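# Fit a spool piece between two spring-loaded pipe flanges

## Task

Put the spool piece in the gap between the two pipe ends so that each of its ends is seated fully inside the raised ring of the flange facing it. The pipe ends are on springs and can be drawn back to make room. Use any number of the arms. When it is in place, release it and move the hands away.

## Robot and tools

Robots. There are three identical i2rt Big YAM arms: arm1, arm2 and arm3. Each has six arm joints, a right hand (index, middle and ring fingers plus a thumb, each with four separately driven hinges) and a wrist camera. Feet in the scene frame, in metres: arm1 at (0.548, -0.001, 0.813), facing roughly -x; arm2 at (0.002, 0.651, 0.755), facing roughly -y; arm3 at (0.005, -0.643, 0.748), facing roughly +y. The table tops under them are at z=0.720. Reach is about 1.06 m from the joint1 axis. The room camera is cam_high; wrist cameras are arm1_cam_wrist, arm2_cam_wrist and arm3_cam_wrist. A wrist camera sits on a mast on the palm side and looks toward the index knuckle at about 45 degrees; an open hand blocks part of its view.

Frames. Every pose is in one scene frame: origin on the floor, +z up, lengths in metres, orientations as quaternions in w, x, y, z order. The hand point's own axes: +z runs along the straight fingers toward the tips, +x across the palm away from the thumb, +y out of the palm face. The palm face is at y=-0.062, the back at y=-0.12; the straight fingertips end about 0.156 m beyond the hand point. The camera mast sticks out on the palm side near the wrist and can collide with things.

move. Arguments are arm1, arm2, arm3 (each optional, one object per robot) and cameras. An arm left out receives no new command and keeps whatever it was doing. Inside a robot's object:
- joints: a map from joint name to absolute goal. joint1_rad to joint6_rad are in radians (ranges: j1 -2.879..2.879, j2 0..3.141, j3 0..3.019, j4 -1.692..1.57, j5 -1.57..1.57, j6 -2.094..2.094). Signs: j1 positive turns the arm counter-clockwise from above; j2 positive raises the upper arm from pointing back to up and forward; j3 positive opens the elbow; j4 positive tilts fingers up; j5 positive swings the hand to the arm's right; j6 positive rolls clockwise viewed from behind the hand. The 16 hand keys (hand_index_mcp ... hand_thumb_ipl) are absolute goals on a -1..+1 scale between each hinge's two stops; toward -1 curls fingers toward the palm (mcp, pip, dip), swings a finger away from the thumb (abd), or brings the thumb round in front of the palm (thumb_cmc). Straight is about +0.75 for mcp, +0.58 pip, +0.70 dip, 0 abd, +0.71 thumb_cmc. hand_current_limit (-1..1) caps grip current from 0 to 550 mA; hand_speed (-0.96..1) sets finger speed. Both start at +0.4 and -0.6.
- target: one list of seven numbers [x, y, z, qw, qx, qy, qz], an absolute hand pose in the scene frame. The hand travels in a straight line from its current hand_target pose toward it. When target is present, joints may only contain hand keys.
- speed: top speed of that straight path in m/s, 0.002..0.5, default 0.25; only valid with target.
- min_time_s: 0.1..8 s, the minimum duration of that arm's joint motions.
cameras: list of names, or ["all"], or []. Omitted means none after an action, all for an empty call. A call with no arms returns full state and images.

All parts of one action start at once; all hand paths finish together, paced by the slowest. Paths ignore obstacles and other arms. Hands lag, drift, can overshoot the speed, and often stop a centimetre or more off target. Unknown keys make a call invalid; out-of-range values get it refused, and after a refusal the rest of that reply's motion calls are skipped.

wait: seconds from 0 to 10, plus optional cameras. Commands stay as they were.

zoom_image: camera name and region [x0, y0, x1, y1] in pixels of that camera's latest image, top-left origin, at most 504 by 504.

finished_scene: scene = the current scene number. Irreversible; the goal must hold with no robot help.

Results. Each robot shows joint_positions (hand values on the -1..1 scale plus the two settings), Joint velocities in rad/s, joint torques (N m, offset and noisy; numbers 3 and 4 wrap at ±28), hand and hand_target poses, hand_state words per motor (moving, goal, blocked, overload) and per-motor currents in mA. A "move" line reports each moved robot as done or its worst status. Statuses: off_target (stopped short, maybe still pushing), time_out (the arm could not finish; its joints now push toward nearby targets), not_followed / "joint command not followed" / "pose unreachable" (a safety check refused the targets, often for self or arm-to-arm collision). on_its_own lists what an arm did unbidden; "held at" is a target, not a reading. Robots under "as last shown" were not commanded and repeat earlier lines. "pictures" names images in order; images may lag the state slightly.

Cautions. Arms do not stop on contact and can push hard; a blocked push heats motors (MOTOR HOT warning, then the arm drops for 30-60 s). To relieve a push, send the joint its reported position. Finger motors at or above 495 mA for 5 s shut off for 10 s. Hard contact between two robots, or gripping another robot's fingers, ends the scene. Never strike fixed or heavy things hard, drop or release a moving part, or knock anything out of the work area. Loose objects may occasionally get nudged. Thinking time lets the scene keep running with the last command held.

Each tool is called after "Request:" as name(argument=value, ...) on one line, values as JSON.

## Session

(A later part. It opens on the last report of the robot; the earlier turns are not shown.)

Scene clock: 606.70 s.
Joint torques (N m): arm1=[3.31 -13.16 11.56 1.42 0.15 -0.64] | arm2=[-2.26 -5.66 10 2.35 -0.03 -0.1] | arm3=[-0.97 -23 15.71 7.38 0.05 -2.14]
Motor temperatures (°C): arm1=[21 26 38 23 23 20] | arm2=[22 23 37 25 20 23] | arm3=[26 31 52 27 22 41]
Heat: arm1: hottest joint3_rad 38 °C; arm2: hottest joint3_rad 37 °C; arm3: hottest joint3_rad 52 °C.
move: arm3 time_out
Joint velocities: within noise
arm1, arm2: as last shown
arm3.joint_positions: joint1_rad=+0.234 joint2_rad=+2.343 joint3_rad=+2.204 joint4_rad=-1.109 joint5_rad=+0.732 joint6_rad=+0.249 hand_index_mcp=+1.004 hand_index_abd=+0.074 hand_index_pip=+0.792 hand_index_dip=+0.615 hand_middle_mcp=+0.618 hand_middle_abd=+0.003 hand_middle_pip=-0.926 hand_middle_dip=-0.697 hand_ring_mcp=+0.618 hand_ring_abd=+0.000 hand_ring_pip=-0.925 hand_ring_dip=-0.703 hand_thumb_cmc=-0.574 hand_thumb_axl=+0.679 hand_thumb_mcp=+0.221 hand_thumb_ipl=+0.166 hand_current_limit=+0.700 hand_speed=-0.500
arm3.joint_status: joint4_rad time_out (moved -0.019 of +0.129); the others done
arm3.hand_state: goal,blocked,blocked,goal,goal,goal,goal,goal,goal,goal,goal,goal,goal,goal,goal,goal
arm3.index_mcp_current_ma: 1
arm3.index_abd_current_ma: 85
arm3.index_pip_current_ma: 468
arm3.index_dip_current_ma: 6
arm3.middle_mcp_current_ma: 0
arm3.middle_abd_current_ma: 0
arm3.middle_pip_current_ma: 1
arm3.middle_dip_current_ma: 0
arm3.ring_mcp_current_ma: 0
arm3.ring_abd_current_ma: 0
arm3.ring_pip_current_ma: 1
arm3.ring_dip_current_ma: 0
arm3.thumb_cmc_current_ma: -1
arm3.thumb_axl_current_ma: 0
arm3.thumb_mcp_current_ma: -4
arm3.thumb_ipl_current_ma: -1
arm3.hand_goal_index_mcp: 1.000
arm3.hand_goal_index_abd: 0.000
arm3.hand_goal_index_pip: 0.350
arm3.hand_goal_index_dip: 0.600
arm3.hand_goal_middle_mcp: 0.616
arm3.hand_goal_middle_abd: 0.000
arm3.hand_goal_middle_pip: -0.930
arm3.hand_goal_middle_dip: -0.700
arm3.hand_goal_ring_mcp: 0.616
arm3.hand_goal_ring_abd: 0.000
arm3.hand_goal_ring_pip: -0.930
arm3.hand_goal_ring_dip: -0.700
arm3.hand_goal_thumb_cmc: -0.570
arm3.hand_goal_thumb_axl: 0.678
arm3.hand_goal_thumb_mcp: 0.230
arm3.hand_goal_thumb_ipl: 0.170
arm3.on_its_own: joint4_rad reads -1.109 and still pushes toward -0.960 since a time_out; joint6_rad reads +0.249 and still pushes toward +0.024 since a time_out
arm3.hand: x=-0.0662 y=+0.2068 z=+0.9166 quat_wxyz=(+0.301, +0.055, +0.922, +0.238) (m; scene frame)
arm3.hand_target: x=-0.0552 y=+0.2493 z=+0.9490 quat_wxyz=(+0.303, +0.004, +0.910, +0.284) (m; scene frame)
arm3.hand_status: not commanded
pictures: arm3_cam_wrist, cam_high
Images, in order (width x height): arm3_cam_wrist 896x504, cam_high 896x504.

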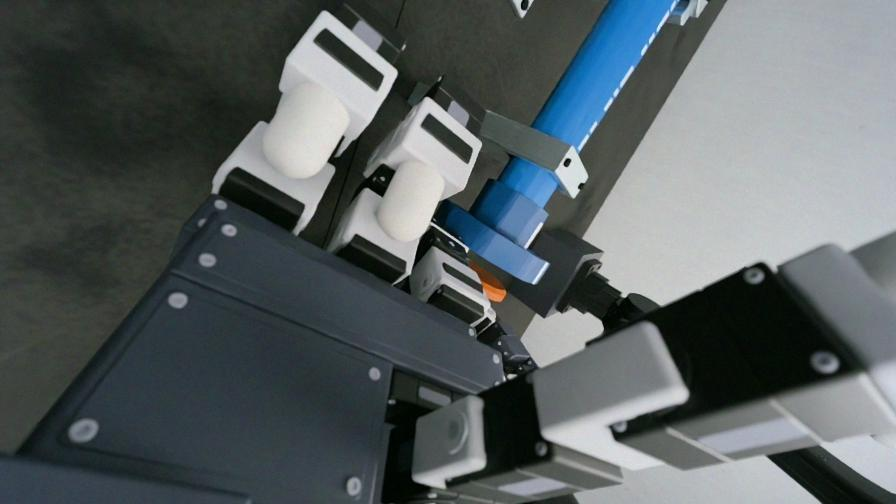

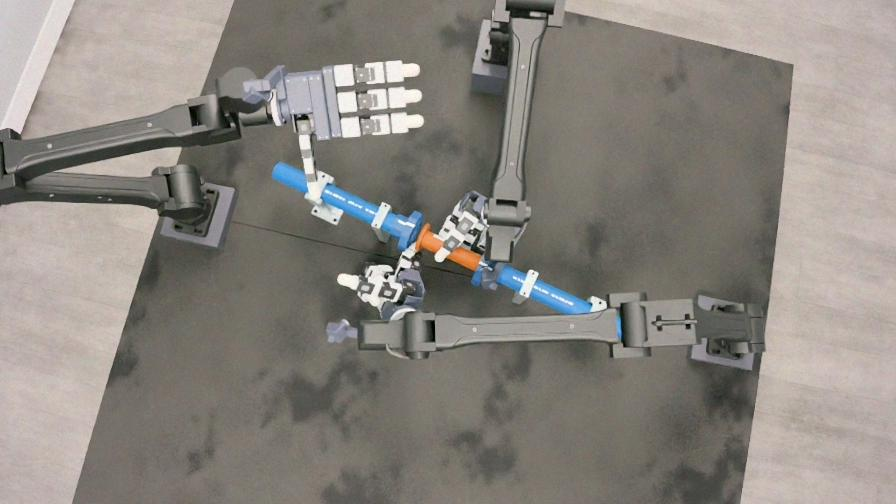

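Request:
move(arm3={"joints": {"joint3_rad": 2.2, "joint4_rad": -1.06, "joint6_rad": 0.2}, "min_time_s": 2}, cameras=["cam_high", "arm3_cam_wrist"])

Request:
zoom_image(camera="cam_high", region=[395, 205, 445, 255])

Request:
zoom_image(camera="arm3_cam_wrist", region=[450, 220, 570, 340])

Scene clock: 611.63 s.
Joint torques (N m): arm1=[3.43 -13.1 11.52 1.42 0.15 -0.64] | arm2=[-2.2 -5.66 10.02 2.3 -0.03 -0.11] | arm3=[-1.38 -21.6 11.7 4.81 0.27 -0.89]
Motor temperatures (°C): arm1=[21 26 39 23 23 20] | arm2=[22 23 37 25 20 23] | arm3=[26 31 51 26 22 40]
Heat: arm1: hottest joint3_rad 39 °C; arm2: hottest joint3_rad 37 °C; arm3: hottest joint3_rad 51 °C.
move: arm3 time_out
Joint velocities: within noise
arm1, arm2: as last shown
arm1.joint_positions: joint1_rad=+0.108 joint2_rad=+1.788 joint3_rad=+1.144 joint4_rad=-1.079 joint5_rad=+0.192 joint6_rad=+0.425 hand_index_mcp=+0.244 hand_index_abd=-0.013 hand_index_pip=-0.286 hand_index_dip=+0.139 hand_middle_mcp=+0.157 hand_middle_abd=+0.003 hand_middle_pip=-0.291 hand_middle_dip=+0.148 hand_ring_mcp=+0.616 hand_ring_abd=+0.001 hand_ring_pip=-0.924 hand_ring_dip=-0.698 hand_thumb_cmc=-0.509 hand_thumb_axl=+0.689 hand_thumb_mcp=+0.018 hand_thumb_ipl=+0.069 hand_current_limit=+0.400 hand_speed=-0.800
arm1.hand_state: blocked,goal,blocked,goal,blocked,goal,blocked,blocked,goal,goal,goal,goal,blocked,goal,blocked,blocked
arm1.index_dip_current_ma: 6
arm1.hand: x=+0.0336 y=+0.0169 z=+0.8283 quat_wxyz=(-0.113, +0.600, -0.791, -0.047) (m; scene frame)
arm3.joint_positions: joint1_rad=+0.241 joint2_rad=+2.329 joint3_rad=+2.179 joint4_rad=-1.148 joint5_rad=+0.727 joint6_rad=+0.303 hand_index_mcp=+1.003 hand_index_abd=+0.072 hand_index_pip=+0.758 hand_index_dip=+0.610 hand_middle_mcp=+0.618 hand_middle_abd=+0.003 hand_middle_pip=-0.926 hand_middle_dip=-0.697 hand_ring_mcp=+0.618 hand_ring_abd=+0.000 hand_ring_pip=-0.925 hand_ring_dip=-0.703 hand_thumb_cmc=-0.574 hand_thumb_axl=+0.679 hand_thumb_mcp=+0.221 hand_thumb_ipl=+0.166 hand_current_limit=+0.700 hand_speed=-0.500
arm3.joint_status: joint4_rad time_out (moved -0.040 of +0.049); joint6_rad time_out (moved +0.054 of -0.049); the others done
arm3.hand_state: goal,blocked,blocked,goal,goal,goal,goal,goal,goal,goal,goal,goal,goal,goal,goal,goal
arm3.index_mcp_current_ma: 0
arm3.index_abd_current_ma: 80
arm3.index_pip_current_ma: 468
arm3.index_dip_current_ma: 3
arm3.middle_mcp_current_ma: 0
arm3.middle_abd_current_ma: 0
arm3.middle_pip_current_ma: 1
arm3.middle_dip_current_ma: 0
arm3.ring_mcp_current_ma: 0
arm3.ring_abd_current_ma: 0
arm3.ring_pip_current_ma: 1
arm3.ring_dip_current_ma: 0
arm3.thumb_cmc_current_ma: -1
arm3.thumb_axl_current_ma: 0
arm3.thumb_mcp_current_ma: -4
arm3.thumb_ipl_current_ma: -1
arm3.hand_goal_index_mcp: 1.000
arm3.hand_goal_index_abd: 0.000
arm3.hand_goal_index_pip: 0.350
arm3.hand_goal_index_dip: 0.600
arm3.hand_goal_middle_mcp: 0.616
arm3.hand_goal_middle_abd: 0.000
arm3.hand_goal_middle_pip: -0.930
arm3.hand_goal_middle_dip: -0.700
arm3.hand_goal_ring_mcp: 0.616
arm3.hand_goal_ring_abd: 0.000
arm3.hand_goal_ring_pip: -0.930
arm3.hand_goal_ring_dip: -0.700
arm3.hand_goal_thumb_cmc: -0.570
arm3.hand_goal_thumb_axl: 0.678
arm3.hand_goal_thumb_mcp: 0.230
arm3.hand_goal_thumb_ipl: 0.170
arm3.on_its_own: joint1_rad reads +0.241 and still pushes toward +0.192 since a time_out; joint4_rad reads -1.148 and still pushes toward -1.060 since a time_out; joint6_rad reads +0.303 and still pushes toward +0.200 since a time_out; hand_index_pip moved -0.033 toward your old target +0.350
arm3.hand: x=-0.0656 y=+0.1934 z=+0.9117 quat_wxyz=(+0.300, +0.068, +0.925, +0.225) (m; scene frame)
arm3.hand_target: x=-0.0375 y=+0.2179 z=+0.9027 quat_wxyz=(+0.299, +0.055, +0.923, +0.235) (m; scene frame)
arm3.hand_status: not commanded
pictures: arm3_cam_wrist, cam_high
Images, in order (width x height): arm3_cam_wrist 896x504, cam_high 896x504.

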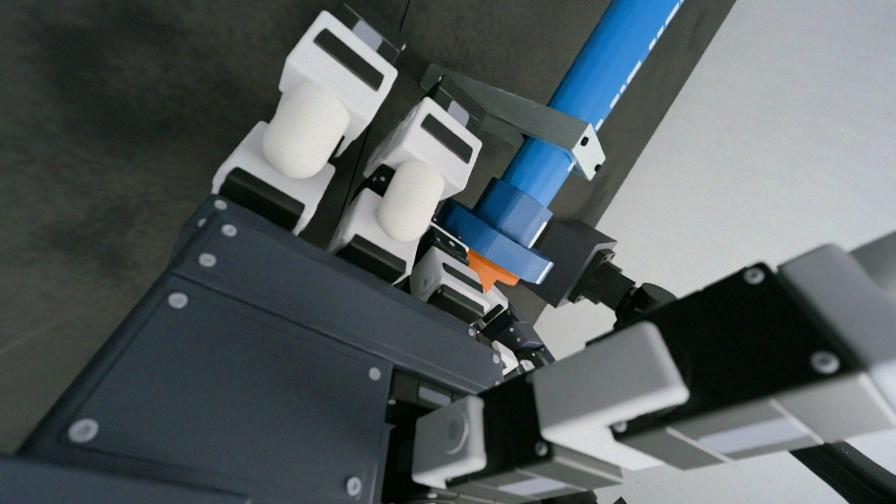

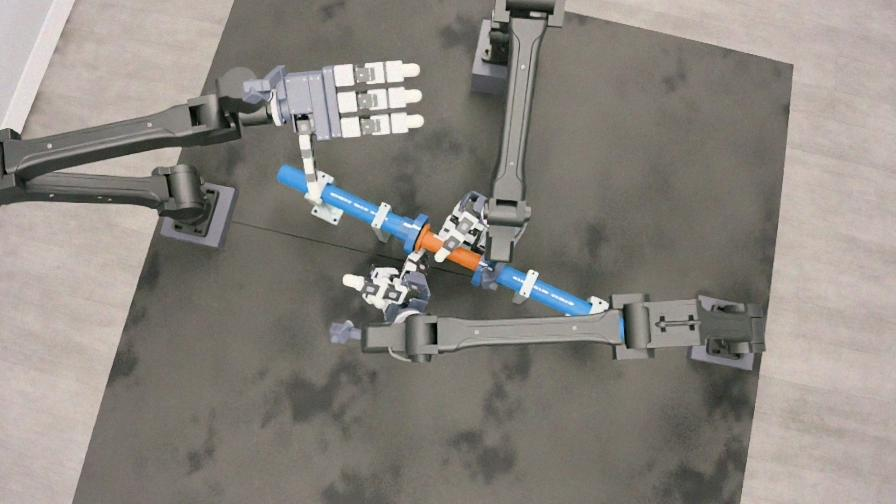

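Scaled by 10.080 from the camera's 896x504 image, which has a finer 1280x720 frame.

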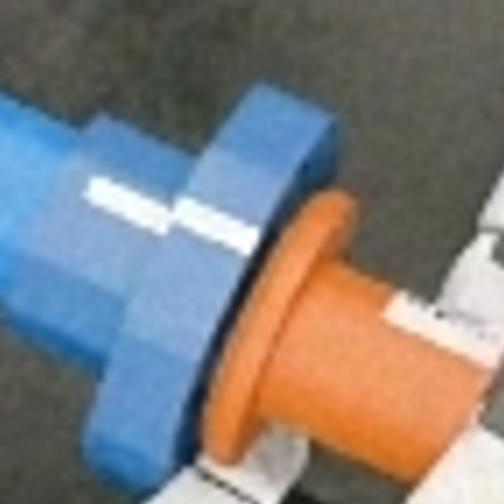

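Scaled by 4.200 from the camera's 896x504 image, which has a finer 1280x720 frame.

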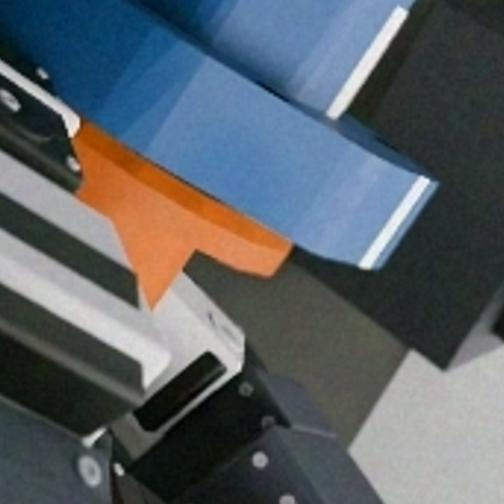

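Request:
move(cameras=["arm2_cam_wrist"])

Request:
zoom_image(camera="arm2_cam_wrist", region=[520, 290, 620, 390])

Request:
zoom_image(camera="arm2_cam_wrist", region=[570, 245, 640, 315])

Scene clock: 612.70 s.
Joint torques (N m): arm1=[3.31 -13.1 11.58 1.4 0.16 -0.63] | arm2=[-2.2 -5.77 10 2.36 -0.03 -0.11] | arm3=[-1.85 -21.71 11.66 4.68 0.28 -0.89]
Motor temperatures (°C): arm1=[21 26 39 23 23 20] | arm2=[22 23 37 25 20 23] | arm3=[26 31 50 26 22 39]
Heat: arm1: hottest joint3_rad 39 °C; arm2: hottest joint3_rad 37 °C; arm3: hottest joint3_rad 50 °C.
Joint velocities: within noise
arm1.joint_positions: joint1_rad=+0.108 joint2_rad=+1.788 joint3_rad=+1.144 joint4_rad=-1.079 joint5_rad=+0.192 joint6_rad=+0.425 hand_index_mcp=+0.244 hand_index_abd=-0.013 hand_index_pip=-0.286 hand_index_dip=+0.139 hand_middle_mcp=+0.157 hand_middle_abd=+0.003 hand_middle_pip=-0.291 hand_middle_dip=+0.148 hand_ring_mcp=+0.616 hand_ring_abd=+0.001 hand_ring_pip=-0.924 hand_ring_dip=-0.698 hand_thumb_cmc=-0.509 hand_thumb_axl=+0.689 hand_thumb_mcp=+0.018 hand_thumb_ipl=+0.069 hand_current_limit=+0.400 hand_speed=-0.800
arm1.joint_status: not commanded
arm1.hand_state: blocked,goal,blocked,goal,blocked,goal,blocked,blocked,goal,goal,goal,goal,blocked,goal,blocked,blocked
arm1.index_mcp_current_ma: 385
arm1.index_abd_current_ma: -2
arm1.index_pip_current_ma: 78
arm1.index_dip_current_ma: 6
arm1.middle_mcp_current_ma: 385
arm1.middle_abd_current_ma: 0
arm1.middle_pip_current_ma: 68
arm1.middle_dip_current_ma: 12
arm1.ring_mcp_current_ma: 0
arm1.ring_abd_current_ma: 0
arm1.ring_pip_current_ma: 1
arm1.ring_dip_current_ma: 0
arm1.thumb_cmc_current_ma: 56
arm1.thumb_axl_current_ma: 2
arm1.thumb_mcp_current_ma: 385
arm1.thumb_ipl_current_ma: 62
arm1.hand_goal_index_mcp: -0.100
arm1.hand_goal_index_abd: 0.000
arm1.hand_goal_index_pip: -0.360
arm1.hand_goal_index_dip: 0.120
arm1.hand_goal_middle_mcp: -0.080
arm1.hand_goal_middle_abd: 0.000
arm1.hand_goal_middle_pip: -0.360
arm1.hand_goal_middle_dip: 0.120
arm1.hand_goal_ring_mcp: 0.616
arm1.hand_goal_ring_abd: 0.000
arm1.hand_goal_ring_pip: -0.930
arm1.hand_goal_ring_dip: -0.700
arm1.hand_goal_thumb_cmc: -0.570
arm1.hand_goal_thumb_axl: 0.678
arm1.hand_goal_thumb_mcp: -0.280
arm1.hand_goal_thumb_ipl: 0.020
arm1.hand: x=+0.0336 y=+0.0169 z=+0.8283 quat_wxyz=(-0.113, +0.600, -0.791, -0.047) (m; scene frame)
arm1.hand_target: x=-0.0045 y=-0.0050 z=+0.8623 quat_wxyz=(-0.064, +0.628, -0.772, -0.071) (m; scene frame)
arm1.hand_status: not commanded
arm2.joint_positions: joint1_rad=+0.502 joint2_rad=+0.846 joint3_rad=+0.713 joint4_rad=+0.106 joint5_rad=+0.174 joint6_rad=+0.656 hand_index_mcp=+0.761 hand_index_abd=+0.001 hand_index_pip=+0.577 hand_index_dip=+0.696 hand_middle_mcp=+0.760 hand_middle_abd=+0.001 hand_middle_pip=+0.577 hand_middle_dip=+0.696 hand_ring_mcp=+0.760 hand_ring_abd=+0.001 hand_ring_pip=+0.577 hand_ring_dip=+0.696 hand_thumb_cmc=+0.720 hand_thumb_axl=+0.677 hand_thumb_mcp=+0.226 hand_thumb_ipl=+0.168 hand_current_limit=+0.400 hand_speed=-0.600
arm2.joint_status: not commanded
arm2.hand_state: goal,goal,goal,goal,goal,goal,goal,goal,goal,goal,goal,goal,goal,goal,goal,goal
arm2.index_mcp_current_ma: 8
arm2.index_abd_current_ma: 0
arm2.index_pip_current_ma: 0
arm2.index_dip_current_ma: 0
arm2.middle_mcp_current_ma: 8
arm2.middle_abd_current_ma: 0
arm2.middle_pip_current_ma: 0
arm2.middle_dip_current_ma: 0
arm2.ring_mcp_current_ma: 7
arm2.ring_abd_current_ma: 1
arm2.ring_pip_current_ma: 0
arm2.ring_dip_current_ma: 0
arm2.thumb_cmc_current_ma: 6
arm2.thumb_axl_current_ma: 0
arm2.thumb_mcp_current_ma: 0
arm2.thumb_ipl_current_ma: 0
arm2.hand_goal_index_mcp: 0.754
arm2.hand_goal_index_abd: 0.000
arm2.hand_goal_index_pip: 0.576
arm2.hand_goal_index_dip: 0.696
arm2.hand_goal_middle_mcp: 0.754
arm2.hand_goal_middle_abd: 0.000
arm2.hand_goal_middle_pip: 0.576
arm2.hand_goal_middle_dip: 0.696
arm2.hand_goal_ring_mcp: 0.754
arm2.hand_goal_ring_abd: 0.000
arm2.hand_goal_ring_pip: 0.576
arm2.hand_goal_ring_dip: 0.696
arm2.hand_goal_thumb_cmc: 0.714
arm2.hand_goal_thumb_axl: 0.678
arm2.hand_goal_thumb_mcp: 0.226
arm2.hand_goal_thumb_ipl: 0.168
arm2.hand: x=+0.1370 y=+0.2205 z=+1.2050 quat_wxyz=(+0.611, +0.713, -0.107, +0.327) (m; scene frame)
arm2.hand_target: x=+0.1301 y=+0.2200 z=+1.1999 quat_wxyz=(+0.610, +0.717, -0.111, +0.319) (m; scene frame)
arm2.hand_status: not commanded
arm3.joint_positions: joint1_rad=+0.241 joint2_rad=+2.329 joint3_rad=+2.179 joint4_rad=-1.148 joint5_rad=+0.727 joint6_rad=+0.303 hand_index_mcp=+1.003 hand_index_abd=+0.072 hand_index_pip=+0.758 hand_index_dip=+0.610 hand_middle_mcp=+0.618 hand_middle_abd=+0.003 hand_middle_pip=-0.926 hand_middle_dip=-0.697 hand_ring_mcp=+0.618 hand_ring_abd=+0.000 hand_ring_pip=-0.925 hand_ring_dip=-0.703 hand_thumb_cmc=-0.574 hand_thumb_axl=+0.679 hand_thumb_mcp=+0.221 hand_thumb_ipl=+0.166 hand_current_limit=+0.700 hand_speed=-0.500
arm3.joint_status: joint4_rad time_out (moved -0.040 of +0.049); joint6_rad time_out (moved +0.054 of -0.049); the others done
arm3.hand_state: goal,blocked,blocked,goal,goal,goal,goal,goal,goal,goal,goal,goal,goal,goal,goal,goal
arm3.index_mcp_current_ma: 0
arm3.index_abd_current_ma: 80
arm3.index_pip_current_ma: 468
arm3.index_dip_current_ma: 3
arm3.middle_mcp_current_ma: 0
arm3.middle_abd_current_ma: 0
arm3.middle_pip_current_ma: 1
arm3.middle_dip_current_ma: 0
arm3.ring_mcp_current_ma: 0
arm3.ring_abd_current_ma: 0
arm3.ring_pip_current_ma: 1
arm3.ring_dip_current_ma: 0
arm3.thumb_cmc_current_ma: -1
arm3.thumb_axl_current_ma: 0
arm3.thumb_mcp_current_ma: -4
arm3.thumb_ipl_current_ma: -1
arm3.hand_goal_index_mcp: 1.000
arm3.hand_goal_index_abd: 0.000
arm3.hand_goal_index_pip: 0.350
arm3.hand_goal_index_dip: 0.600
arm3.hand_goal_middle_mcp: 0.616
arm3.hand_goal_middle_abd: 0.000
arm3.hand_goal_middle_pip: -0.930
arm3.hand_goal_middle_dip: -0.700
arm3.hand_goal_ring_mcp: 0.616
arm3.hand_goal_ring_abd: 0.000
arm3.hand_goal_ring_pip: -0.930
arm3.hand_goal_ring_dip: -0.700
arm3.hand_goal_thumb_cmc: -0.570
arm3.hand_goal_thumb_axl: 0.678
arm3.hand_goal_thumb_mcp: 0.230
arm3.hand_goal_thumb_ipl: 0.170
arm3.on_its_own: joint1_rad reads +0.241 and still pushes toward +0.192 since a time_out; joint4_rad reads -1.148 and still pushes toward -1.060 since a time_out; joint6_rad reads +0.303 and still pushes toward +0.200 since a time_out
arm3.hand: x=-0.0656 y=+0.1934 z=+0.9117 quat_wxyz=(+0.300, +0.068, +0.925, +0.225) (m; scene frame)
arm3.hand_target: x=-0.0375 y=+0.2179 z=+0.9027 quat_wxyz=(+0.299, +0.055, +0.923, +0.235) (m; scene frame)
arm3.hand_status: not commanded
pictures: arm2_cam_wrist
Images, in order (width x height): arm2_cam_wrist 896x504.

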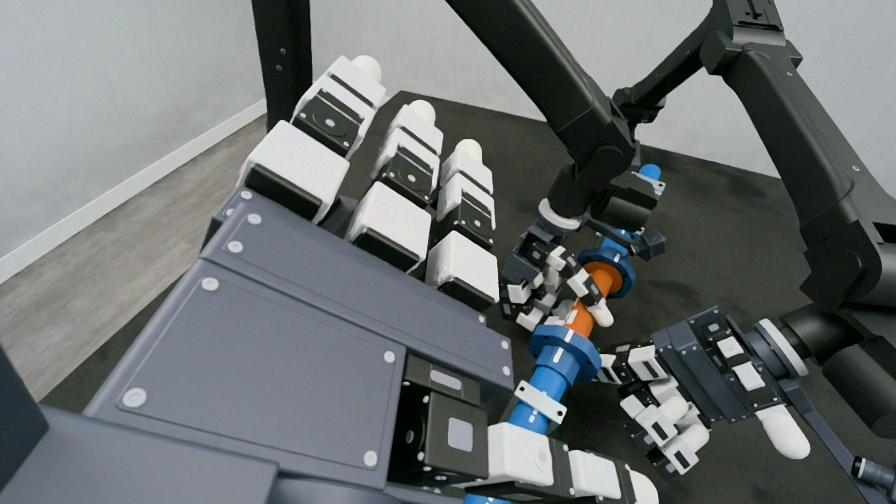

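Scaled by 5.040 from the camera's 896x504 image, which has a finer 1280x720 frame.

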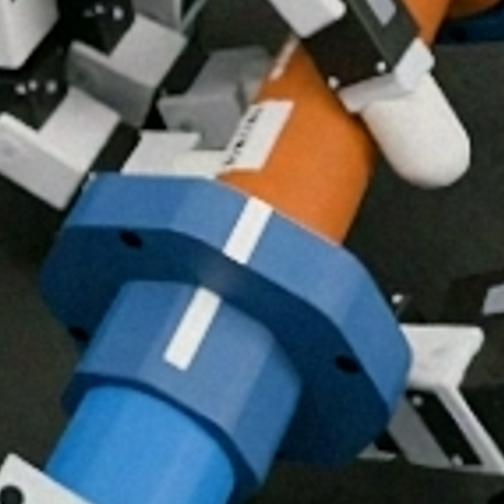

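Scaled by 7.200 from the camera's 896x504 image, which has a finer 1280x720 frame.

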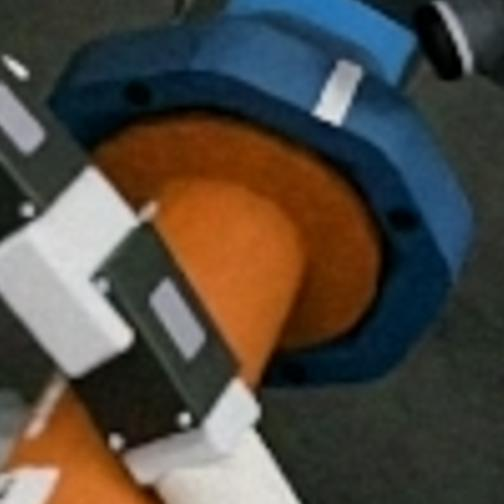

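Request:
move(arm3={"joints": {"joint3_rad": 2.165, "joint4_rad": -1.11, "joint6_rad": 0.26}, "min_time_s": 2}, cameras=["cam_high", "arm3_cam_wrist", "arm2_cam_wrist"])

Request:
zoom_image(camera="cam_high", region=[395, 205, 445, 255])

Request:
zoom_image(camera="arm3_cam_wrist", region=[450, 220, 570, 340])

Request:
zoom_image(camera="cam_high", region=[450, 235, 500, 285])

Scene clock: 618.10 s.
Joint torques (N m): arm1=[3.43 -13.04 11.56 1.4 0.21 -0.58] | arm2=[-2.14 -5.71 10.03 2.33 -0.04 -0.11] | arm3=[-1.61 -20.89 10.61 3.22 0.81 -0.49]
Motor temperatures (°C): arm1=[21 26 39 23 23 20] | arm2=[22 23 37 25 20 23] | arm3=[26 31 49 25 23 38]
Heat: arm1: hottest joint3_rad 39 °C; arm2: hottest joint3_rad 37 °C; arm3: hottest joint3_rad 49 °C.
move: arm3 time_out
Joint velocities: within noise
arm1, arm2: as last shown
arm1.joint_positions: joint1_rad=+0.107 joint2_rad=+1.788 joint3_rad=+1.144 joint4_rad=-1.079 joint5_rad=+0.190 joint6_rad=+0.420 hand_index_mcp=+0.244 hand_index_abd=-0.013 hand_index_pip=-0.286 hand_index_dip=+0.139 hand_middle_mcp=+0.157 hand_middle_abd=+0.003 hand_middle_pip=-0.291 hand_middle_dip=+0.148 hand_ring_mcp=+0.616 hand_ring_abd=+0.001 hand_ring_pip=-0.924 hand_ring_dip=-0.698 hand_thumb_cmc=-0.509 hand_thumb_axl=+0.689 hand_thumb_mcp=+0.018 hand_thumb_ipl=+0.069 hand_current_limit=+0.400 hand_speed=-0.800
arm1.hand: x=+0.0334 y=+0.0166 z=+0.8280 quat_wxyz=(-0.112, +0.601, -0.790, -0.046) (m; scene frame)
arm1.hand_target: x=-0.0045 y=-0.0048 z=+0.8623 quat_wxyz=(-0.064, +0.628, -0.772, -0.071) (m; scene frame)
arm3.joint_positions: joint1_rad=+0.242 joint2_rad=+2.326 joint3_rad=+2.154 joint4_rad=-1.164 joint5_rad=+0.715 joint6_rad=+0.320 hand_index_mcp=+1.002 hand_index_abd=+0.060 hand_index_pip=+0.709 hand_index_dip=+0.616 hand_middle_mcp=+0.618 hand_middle_abd=+0.003 hand_middle_pip=-0.926 hand_middle_dip=-0.697 hand_ring_mcp=+0.618 hand_ring_abd=+0.000 hand_ring_pip=-0.925 hand_ring_dip=-0.703 hand_thumb_cmc=-0.574 hand_thumb_axl=+0.679 hand_thumb_mcp=+0.221 hand_thumb_ipl=+0.166 hand_current_limit=+0.700 hand_speed=-0.500
arm3.joint_status: joint6_rad time_out (moved +0.017 of -0.043); the others done
arm3.hand_state: goal,blocked,blocked,goal,goal,goal,goal,goal,goal,goal,goal,goal,goal,goal,goal,goal
arm3.index_mcp_current_ma: 0
arm3.index_abd_current_ma: 59
arm3.index_pip_current_ma: 468
arm3.index_dip_current_ma: 7
arm3.middle_mcp_current_ma: 0
arm3.middle_abd_current_ma: 0
arm3.middle_pip_current_ma: 1
arm3.middle_dip_current_ma: 0
arm3.ring_mcp_current_ma: 0
arm3.ring_abd_current_ma: 0
arm3.ring_pip_current_ma: 1
arm3.ring_dip_current_ma: 0
arm3.thumb_cmc_current_ma: -1
arm3.thumb_axl_current_ma: 0
arm3.thumb_mcp_current_ma: -4
arm3.thumb_ipl_current_ma: -1
arm3.hand_goal_index_mcp: 1.000
arm3.hand_goal_index_abd: 0.000
arm3.hand_goal_index_pip: 0.350
arm3.hand_goal_index_dip: 0.600
arm3.hand_goal_middle_mcp: 0.616
arm3.hand_goal_middle_abd: 0.000
arm3.hand_goal_middle_pip: -0.930
arm3.hand_goal_middle_dip: -0.700
arm3.hand_goal_ring_mcp: 0.616
arm3.hand_goal_ring_abd: 0.000
arm3.hand_goal_ring_pip: -0.930
arm3.hand_goal_ring_dip: -0.700
arm3.hand_goal_thumb_cmc: -0.570
arm3.hand_goal_thumb_axl: 0.678
arm3.hand_goal_thumb_mcp: 0.230
arm3.hand_goal_thumb_ipl: 0.170
arm3.on_its_own: joint1_rad reads +0.242 and still pushes toward +0.192 since a time_out; joint6_rad reads +0.320 and still pushes toward +0.260 since a time_out; hand_index_pip moved -0.049 toward your old target +0.350
arm3.hand: x=-0.0644 y=+0.1856 z=+0.8985 quat_wxyz=(+0.298, +0.068, +0.929, +0.209) (m; scene frame)
arm3.hand_target: x=-0.0300 y=+0.2012 z=+0.8805 quat_wxyz=(+0.304, +0.068, +0.928, +0.206) (m; scene frame)
arm3.hand_status: not commanded
pictures: arm2_cam_wrist, arm3_cam_wrist, cam_high
Images, in order (width x height): arm2_cam_wrist 896x504, arm3_cam_wrist 896x504, cam_high 896x504.

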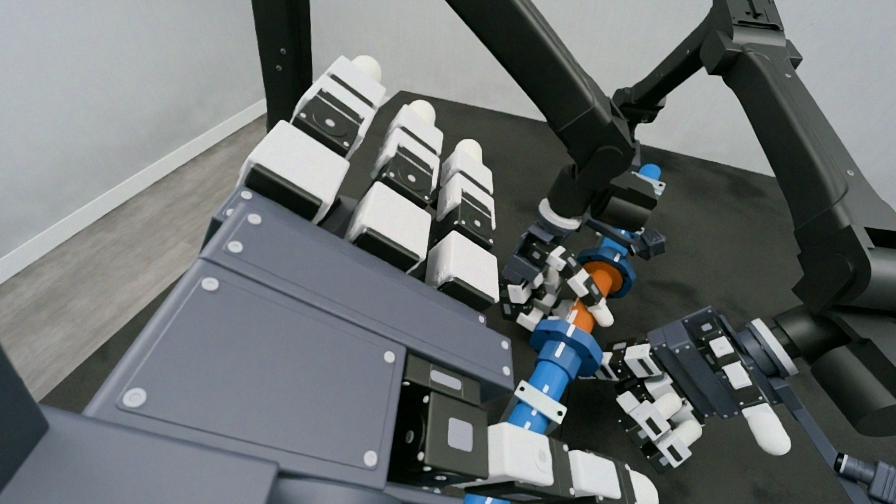

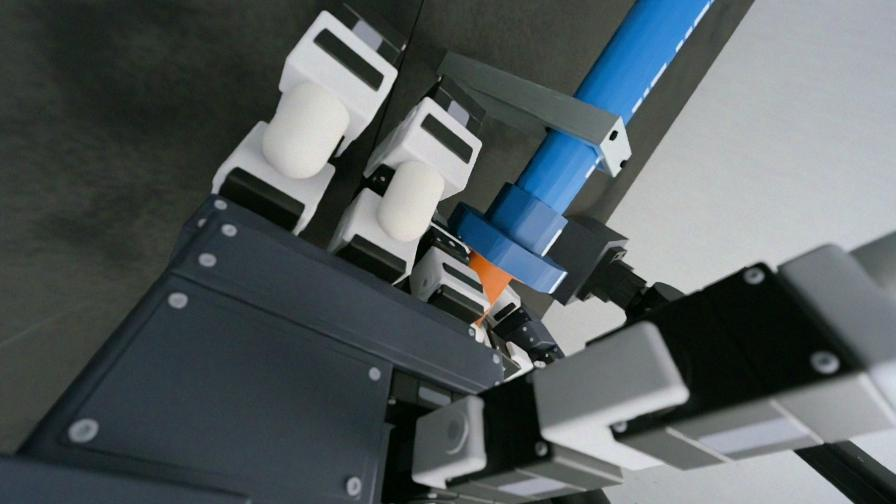

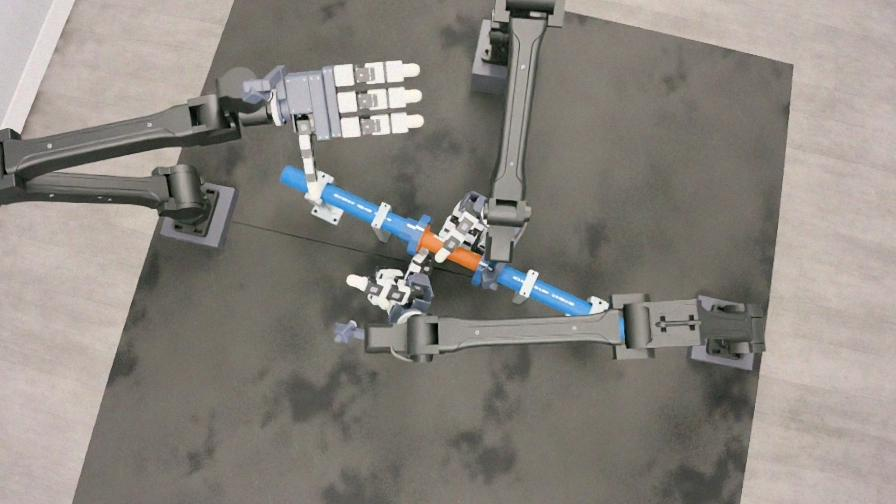

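Scaled by 10.080 from the camera's 896x504 image, which has a finer 1280x720 frame.

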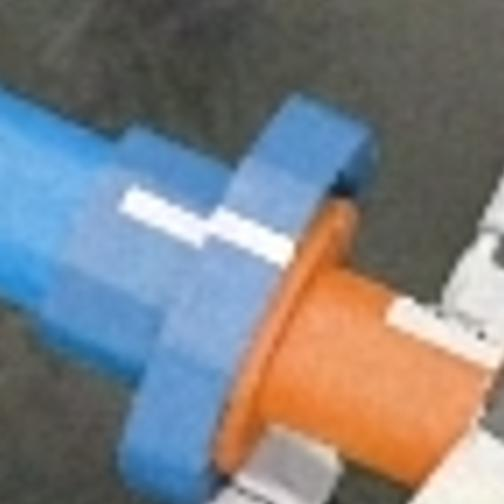

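Scaled by 4.200 from the camera's 896x504 image, which has a finer 1280x720 frame.

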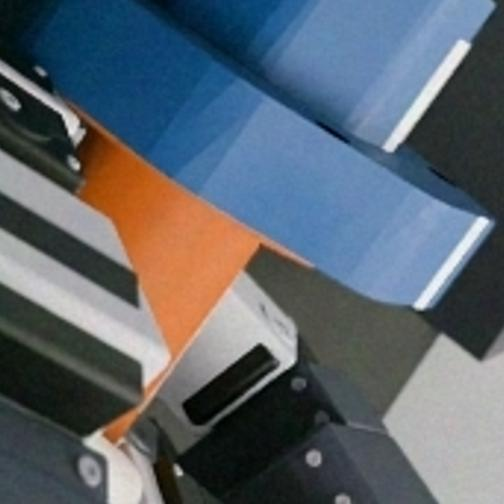

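Scaled by 10.080 from the camera's 896x504 image, which has a finer 1280x720 frame.

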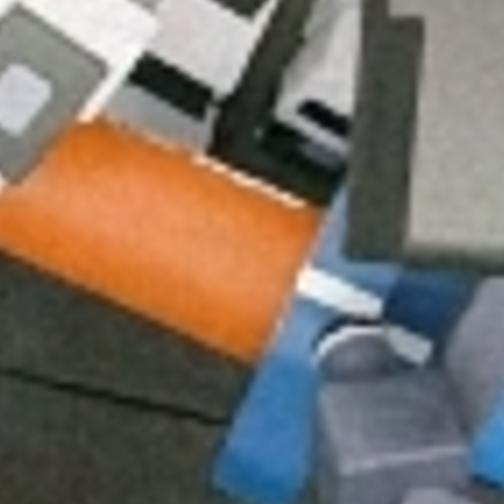

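Request:
move(arm1={"target": [-0.0045, -0.0050, 0.8600, -0.0641, 0.6216, -0.7795, -0.0693], "speed": 0.03}, cameras=["cam_high", "arm3_cam_wrist", "arm2_cam_wrist"])

Request:
zoom_image(camera="cam_high", region=[395, 205, 445, 255])

Request:
zoom_image(camera="arm3_cam_wrist", region=[450, 220, 570, 340])

Request:
zoom_image(camera="arm2_cam_wrist", region=[520, 290, 620, 390])

Scene clock: 622.00 s.
Joint torques (N m): arm1=[3.6 -13.39 11.26 1.31 0.19 -0.33] | arm2=[-2.26 -5.77 10 2.36 -0.03 -0.1] | arm3=[-1.38 -20.89 10.7 3.23 0.82 -0.49]
Motor temperatures (°C): arm1=[21 26 39 23 23 20] | arm2=[22 23 37 25 20 23] | arm3=[26 32 49 25 23 37]
Heat: arm1: hottest joint3_rad 39 °C; arm2: hottest joint3_rad 37 °C; arm3: hottest joint3_rad 49 °C.
move: arm1 off_target
Joint velocities: within noise
arm1.joint_positions: joint1_rad=+0.107 joint2_rad=+1.788 joint3_rad=+1.144 joint4_rad=-1.079 joint5_rad=+0.187 joint6_rad=+0.422 hand_index_mcp=+0.244 hand_index_abd=-0.013 hand_index_pip=-0.286 hand_index_dip=+0.139 hand_middle_mcp=+0.157 hand_middle_abd=+0.003 hand_middle_pip=-0.291 hand_middle_dip=+0.148 hand_ring_mcp=+0.616 hand_ring_abd=+0.001 hand_ring_pip=-0.924 hand_ring_dip=-0.698 hand_thumb_cmc=-0.509 hand_thumb_axl=+0.689 hand_thumb_mcp=+0.018 hand_thumb_ipl=+0.069 hand_current_limit=+0.400 hand_speed=-0.800
arm1.joint_status: not commanded
arm1.hand_state: blocked,goal,blocked,goal,blocked,goal,blocked,blocked,goal,goal,goal,goal,blocked,goal,blocked,blocked
arm1.index_mcp_current_ma: 385
arm1.index_abd_current_ma: -2
arm1.index_pip_current_ma: 78
arm1.index_dip_current_ma: 6
arm1.middle_mcp_current_ma: 385
arm1.middle_abd_current_ma: 0
arm1.middle_pip_current_ma: 68
arm1.middle_dip_current_ma: 12
arm1.ring_mcp_current_ma: 0
arm1.ring_abd_current_ma: 0
arm1.ring_pip_current_ma: 1
arm1.ring_dip_current_ma: 0
arm1.thumb_cmc_current_ma: 56
arm1.thumb_axl_current_ma: 2
arm1.thumb_mcp_current_ma: 385
arm1.thumb_ipl_current_ma: 62
arm1.hand_goal_index_mcp: -0.100
arm1.hand_goal_index_abd: 0.000
arm1.hand_goal_index_pip: -0.360
arm1.hand_goal_index_dip: 0.120
arm1.hand_goal_middle_mcp: -0.080
arm1.hand_goal_middle_abd: 0.000
arm1.hand_goal_middle_pip: -0.360
arm1.hand_goal_middle_dip: 0.120
arm1.hand_goal_ring_mcp: 0.616
arm1.hand_goal_ring_abd: 0.000
arm1.hand_goal_ring_pip: -0.930
arm1.hand_goal_ring_dip: -0.700
arm1.hand_goal_thumb_cmc: -0.570
arm1.hand_goal_thumb_axl: 0.678
arm1.hand_goal_thumb_mcp: -0.280
arm1.hand_goal_thumb_ipl: 0.020
arm1.hand: x=+0.0336 y=+0.0164 z=+0.8278 quat_wxyz=(-0.112, +0.601, -0.790, -0.045) (m; scene frame)
arm1.hand_target: x=-0.0014 y=-0.0049 z=+0.8618 quat_wxyz=(-0.064, +0.621, -0.778, -0.069) (m; scene frame)
arm1.hand_status: off_target (0.054 m and 6.7 deg from the pose sent, 0.054 m and 6.7 deg at the start)
arm2, arm3: as last shown
arm3.joint_positions: joint1_rad=+0.242 joint2_rad=+2.326 joint3_rad=+2.154 joint4_rad=-1.164 joint5_rad=+0.715 joint6_rad=+0.321 hand_index_mcp=+1.002 hand_index_abd=+0.060 hand_index_pip=+0.709 hand_index_dip=+0.616 hand_middle_mcp=+0.618 hand_middle_abd=+0.003 hand_middle_pip=-0.926 hand_middle_dip=-0.697 hand_ring_mcp=+0.618 hand_ring_abd=+0.000 hand_ring_pip=-0.925 hand_ring_dip=-0.703 hand_thumb_cmc=-0.574 hand_thumb_axl=+0.679 hand_thumb_mcp=+0.221 hand_thumb_ipl=+0.166 hand_current_limit=+0.700 hand_speed=-0.500
arm3.on_its_own: joint1_rad reads +0.242 and still pushes toward +0.192 since a time_out; joint6_rad reads +0.321 and still pushes toward +0.260 since a time_out
arm3.hand: x=-0.0642 y=+0.1855 z=+0.8986 quat_wxyz=(+0.298, +0.069, +0.929, +0.210) (m; scene frame)
pictures: arm2_cam_wrist, arm3_cam_wrist, cam_high
Images, in order (width x height): arm2_cam_wrist 896x504, arm3_cam_wrist 896x504, cam_high 896x504.

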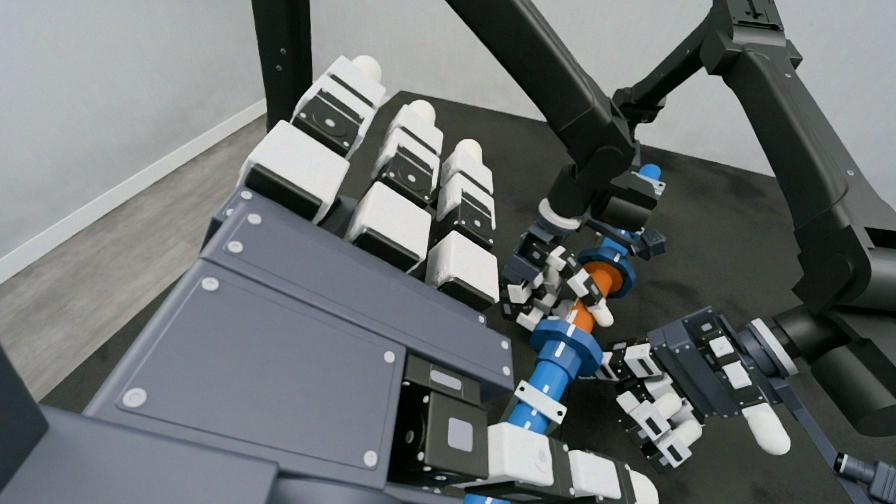

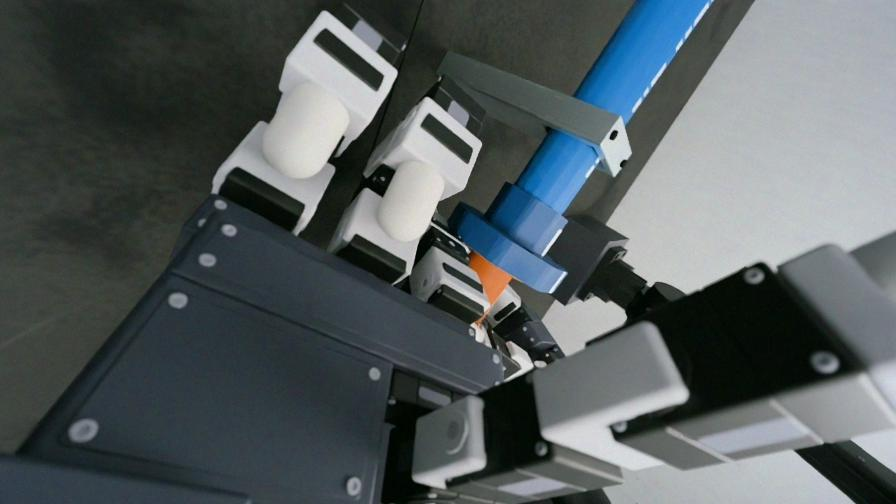

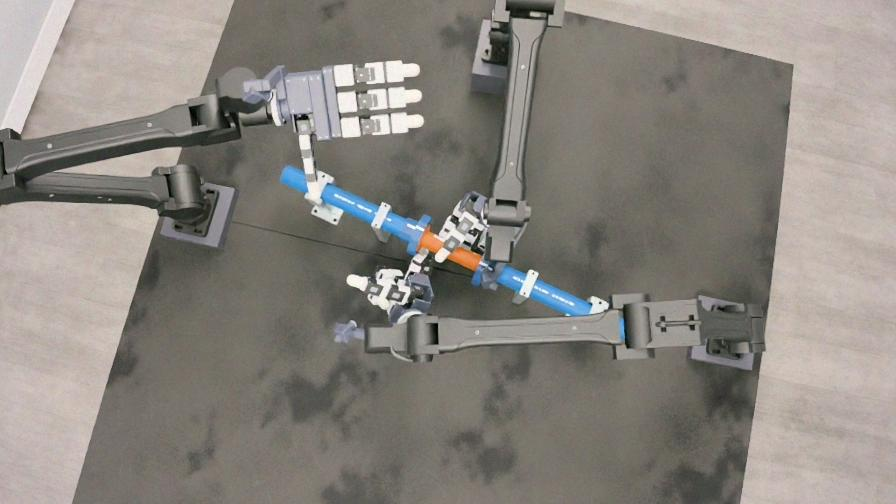

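Scaled by 10.080 from the camera's 896x504 image, which has a finer 1280x720 frame.

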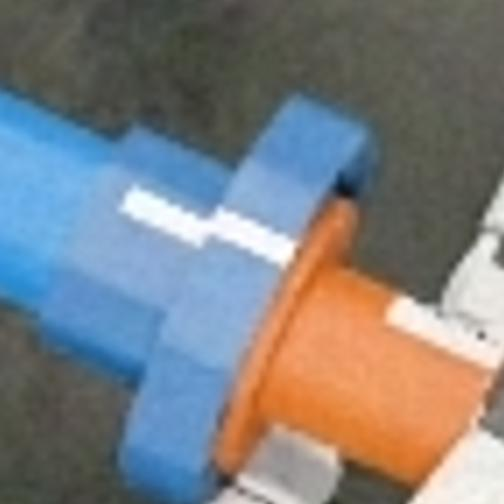

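Scaled by 4.200 from the camera's 896x504 image, which has a finer 1280x720 frame.

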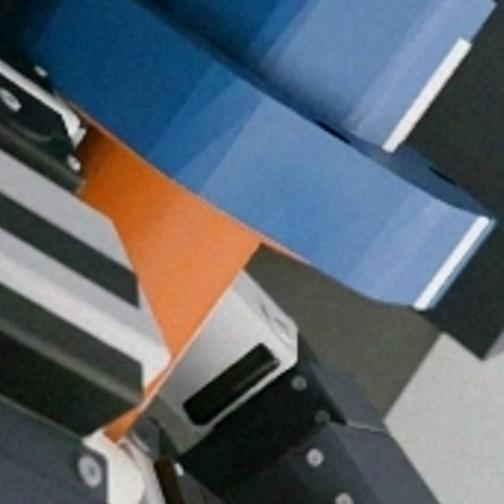

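Scaled by 5.040 from the camera's 896x504 image, which has a finer 1280x720 frame.

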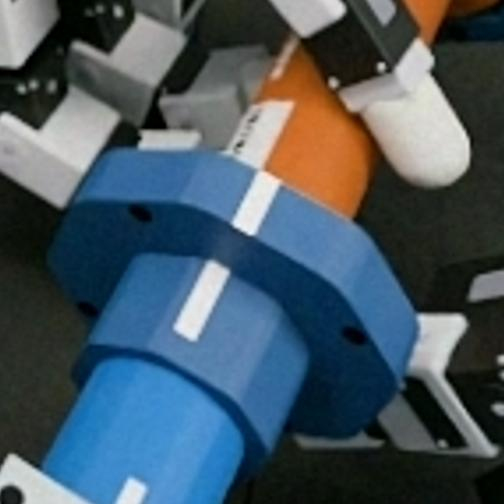

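Request:
move(arm3={"joints": {"joint3_rad": 2.14, "joint4_rad": -1.15, "joint6_rad": 0.29}, "min_time_s": 2}, cameras=["cam_high", "arm3_cam_wrist", "arm2_cam_wrist"])

Request:
zoom_image(camera="cam_high", region=[395, 205, 445, 255])

Request:
zoom_image(camera="arm3_cam_wrist", region=[450, 220, 570, 340])

Request:
zoom_image(camera="arm2_cam_wrist", region=[570, 245, 640, 315])

Scene clock: 627.17 s.
Joint torques (N m): arm1=[3.66 -13.22 11.22 1.29 0.31 -0.34] | arm2=[-2.26 -5.89 10.02 2.35 -0.04 -0.1] | arm3=[-1.26 -21.25 9.89 2.22 1.18 -0.32]
Motor temperatures (°C): arm1=[21 26 39 23 23 20] | arm2=[22 23 37 25 20 23] | arm3=[26 32 48 25 23 36]
Heat: arm1: hottest joint3_rad 39 °C; arm2: hottest joint3_rad 37 °C; arm3: hottest joint3_rad 48 °C.
move: arm3 time_out
Joint velocities: within noise
arm1, arm2: as last shown
arm1.joint_positions: joint1_rad=+0.108 joint2_rad=+1.788 joint3_rad=+1.144 joint4_rad=-1.079 joint5_rad=+0.184 joint6_rad=+0.422 hand_index_mcp=+0.244 hand_index_abd=-0.013 hand_index_pip=-0.286 hand_index_dip=+0.139 hand_middle_mcp=+0.157 hand_middle_abd=+0.003 hand_middle_pip=-0.291 hand_middle_dip=+0.148 hand_ring_mcp=+0.616 hand_ring_abd=+0.001 hand_ring_pip=-0.924 hand_ring_dip=-0.698 hand_thumb_cmc=-0.509 hand_thumb_axl=+0.689 hand_thumb_mcp=+0.018 hand_thumb_ipl=+0.069 hand_current_limit=+0.400 hand_speed=-0.800
arm1.hand: x=+0.0337 y=+0.0157 z=+0.8275 quat_wxyz=(-0.111, +0.601, -0.791, -0.043) (m; scene frame)
arm1.hand_target: x=-0.0014 y=-0.0048 z=+0.8618 quat_wxyz=(-0.064, +0.621, -0.778, -0.069) (m; scene frame)
arm3.joint_positions: joint1_rad=+0.240 joint2_rad=+2.331 joint3_rad=+2.136 joint4_rad=-1.180 joint5_rad=+0.707 joint6_rad=+0.335 hand_index_mcp=+1.001 hand_index_abd=+0.015 hand_index_pip=+0.406 hand_index_dip=+0.603 hand_middle_mcp=+0.618 hand_middle_abd=+0.002 hand_middle_pip=-0.926 hand_middle_dip=-0.697 hand_ring_mcp=+0.618 hand_ring_abd=+0.000 hand_ring_pip=-0.925 hand_ring_dip=-0.703 hand_thumb_cmc=-0.574 hand_thumb_axl=+0.679 hand_thumb_mcp=+0.222 hand_thumb_ipl=+0.166 hand_current_limit=+0.700 hand_speed=-0.500
arm3.joint_status: joint6_rad time_out (moved +0.013 of -0.031); the others done
arm3.hand_state: goal,goal,blocked,goal,goal,goal,goal,goal,goal,goal,goal,goal,goal,goal,goal,goal
arm3.index_mcp_current_ma: 0
arm3.index_abd_current_ma: 5
arm3.index_pip_current_ma: 64
arm3.index_dip_current_ma: 0
arm3.middle_mcp_current_ma: 0
arm3.middle_abd_current_ma: 0
arm3.middle_pip_current_ma: 1
arm3.middle_dip_current_ma: 0
arm3.ring_mcp_current_ma: 0
arm3.ring_abd_current_ma: 0
arm3.ring_pip_current_ma: 1
arm3.ring_dip_current_ma: 0
arm3.thumb_cmc_current_ma: -1
arm3.thumb_axl_current_ma: 0
arm3.thumb_mcp_current_ma: -4
arm3.thumb_ipl_current_ma: -1
arm3.hand_goal_index_mcp: 1.000
arm3.hand_goal_index_abd: 0.000
arm3.hand_goal_index_pip: 0.350
arm3.hand_goal_index_dip: 0.600
arm3.hand_goal_middle_mcp: 0.616
arm3.hand_goal_middle_abd: 0.000
arm3.hand_goal_middle_pip: -0.930
arm3.hand_goal_middle_dip: -0.700
arm3.hand_goal_ring_mcp: 0.616
arm3.hand_goal_ring_abd: 0.000
arm3.hand_goal_ring_pip: -0.930
arm3.hand_goal_ring_dip: -0.700
arm3.hand_goal_thumb_cmc: -0.570
arm3.hand_goal_thumb_axl: 0.678
arm3.hand_goal_thumb_mcp: 0.230
arm3.hand_goal_thumb_ipl: 0.170
arm3.on_its_own: joint1_rad reads +0.240 and still pushes toward +0.192 since a time_out; joint6_rad reads +0.335 and still pushes toward +0.290 since a time_out; hand_index_pip moved -0.303 toward your old target +0.350
arm3.hand: x=-0.0613 y=+0.1791 z=+0.8835 quat_wxyz=(+0.299, +0.068, +0.932, +0.194) (m; scene frame)
arm3.hand_target: x=-0.0258 y=+0.1884 z=+0.8646 quat_wxyz=(+0.309, +0.071, +0.931, +0.182) (m; scene frame)
arm3.hand_status: not commanded
pictures: arm2_cam_wrist, arm3_cam_wrist, cam_high
Images, in order (width x height): arm2_cam_wrist 896x504, arm3_cam_wrist 896x504, cam_high 896x504.

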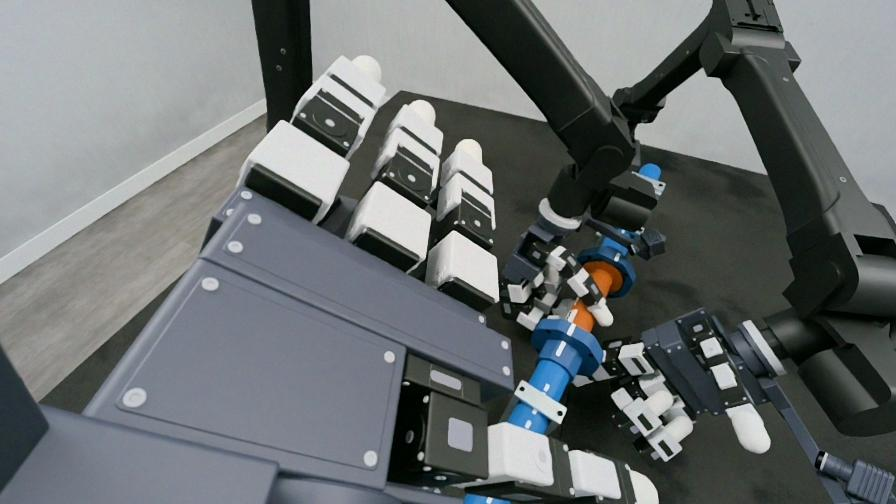

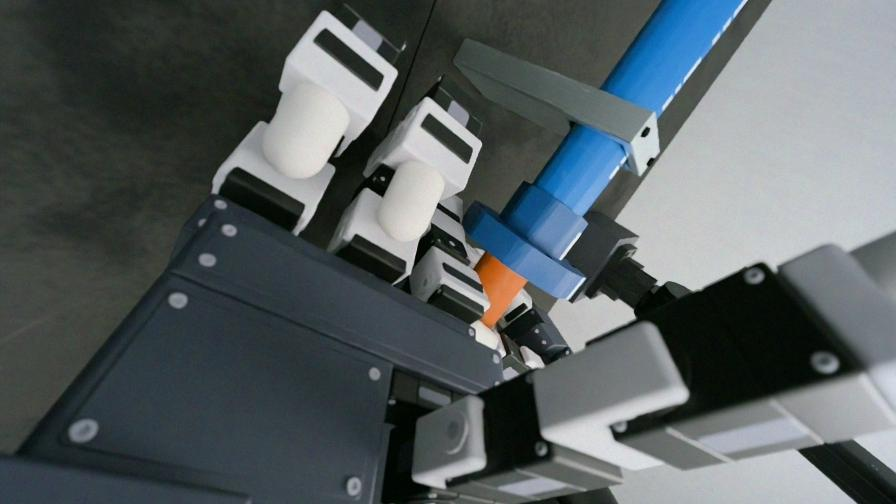

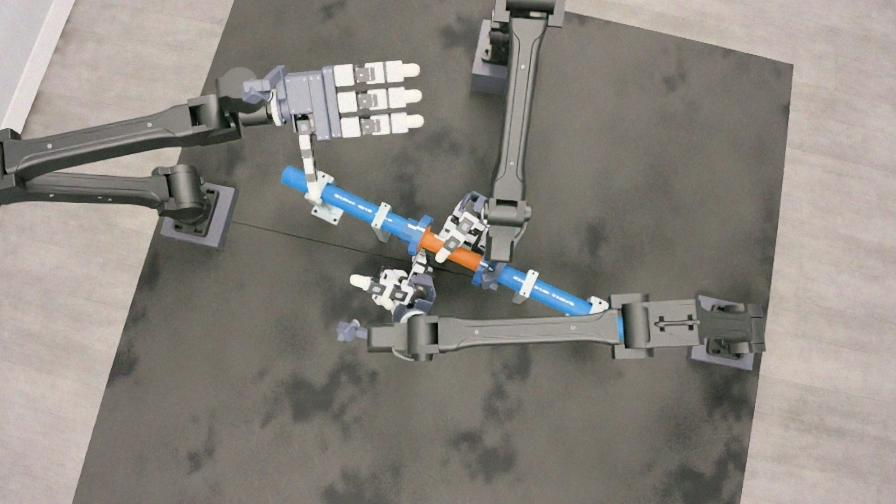

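Scaled by 10.080 from the camera's 896x504 image, which has a finer 1280x720 frame.

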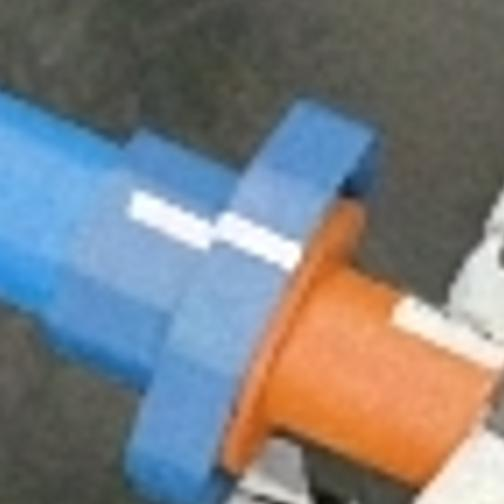

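Scaled by 4.200 from the camera's 896x504 image, which has a finer 1280x720 frame.

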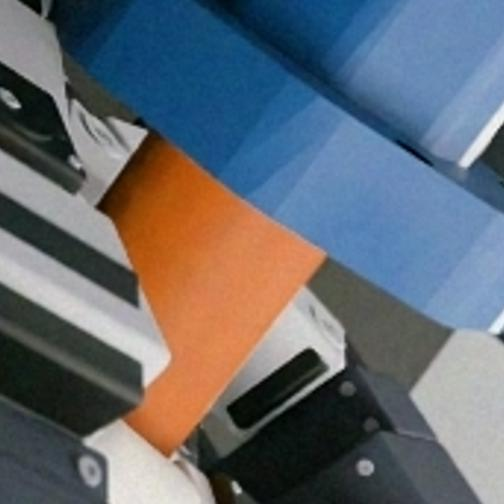

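Scaled by 7.200 from the camera's 896x504 image, which has a finer 1280x720 frame.

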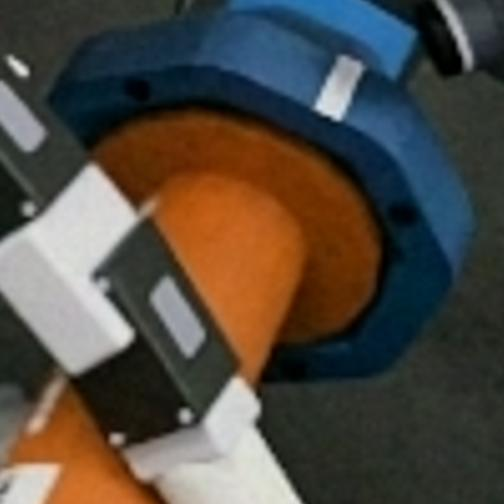

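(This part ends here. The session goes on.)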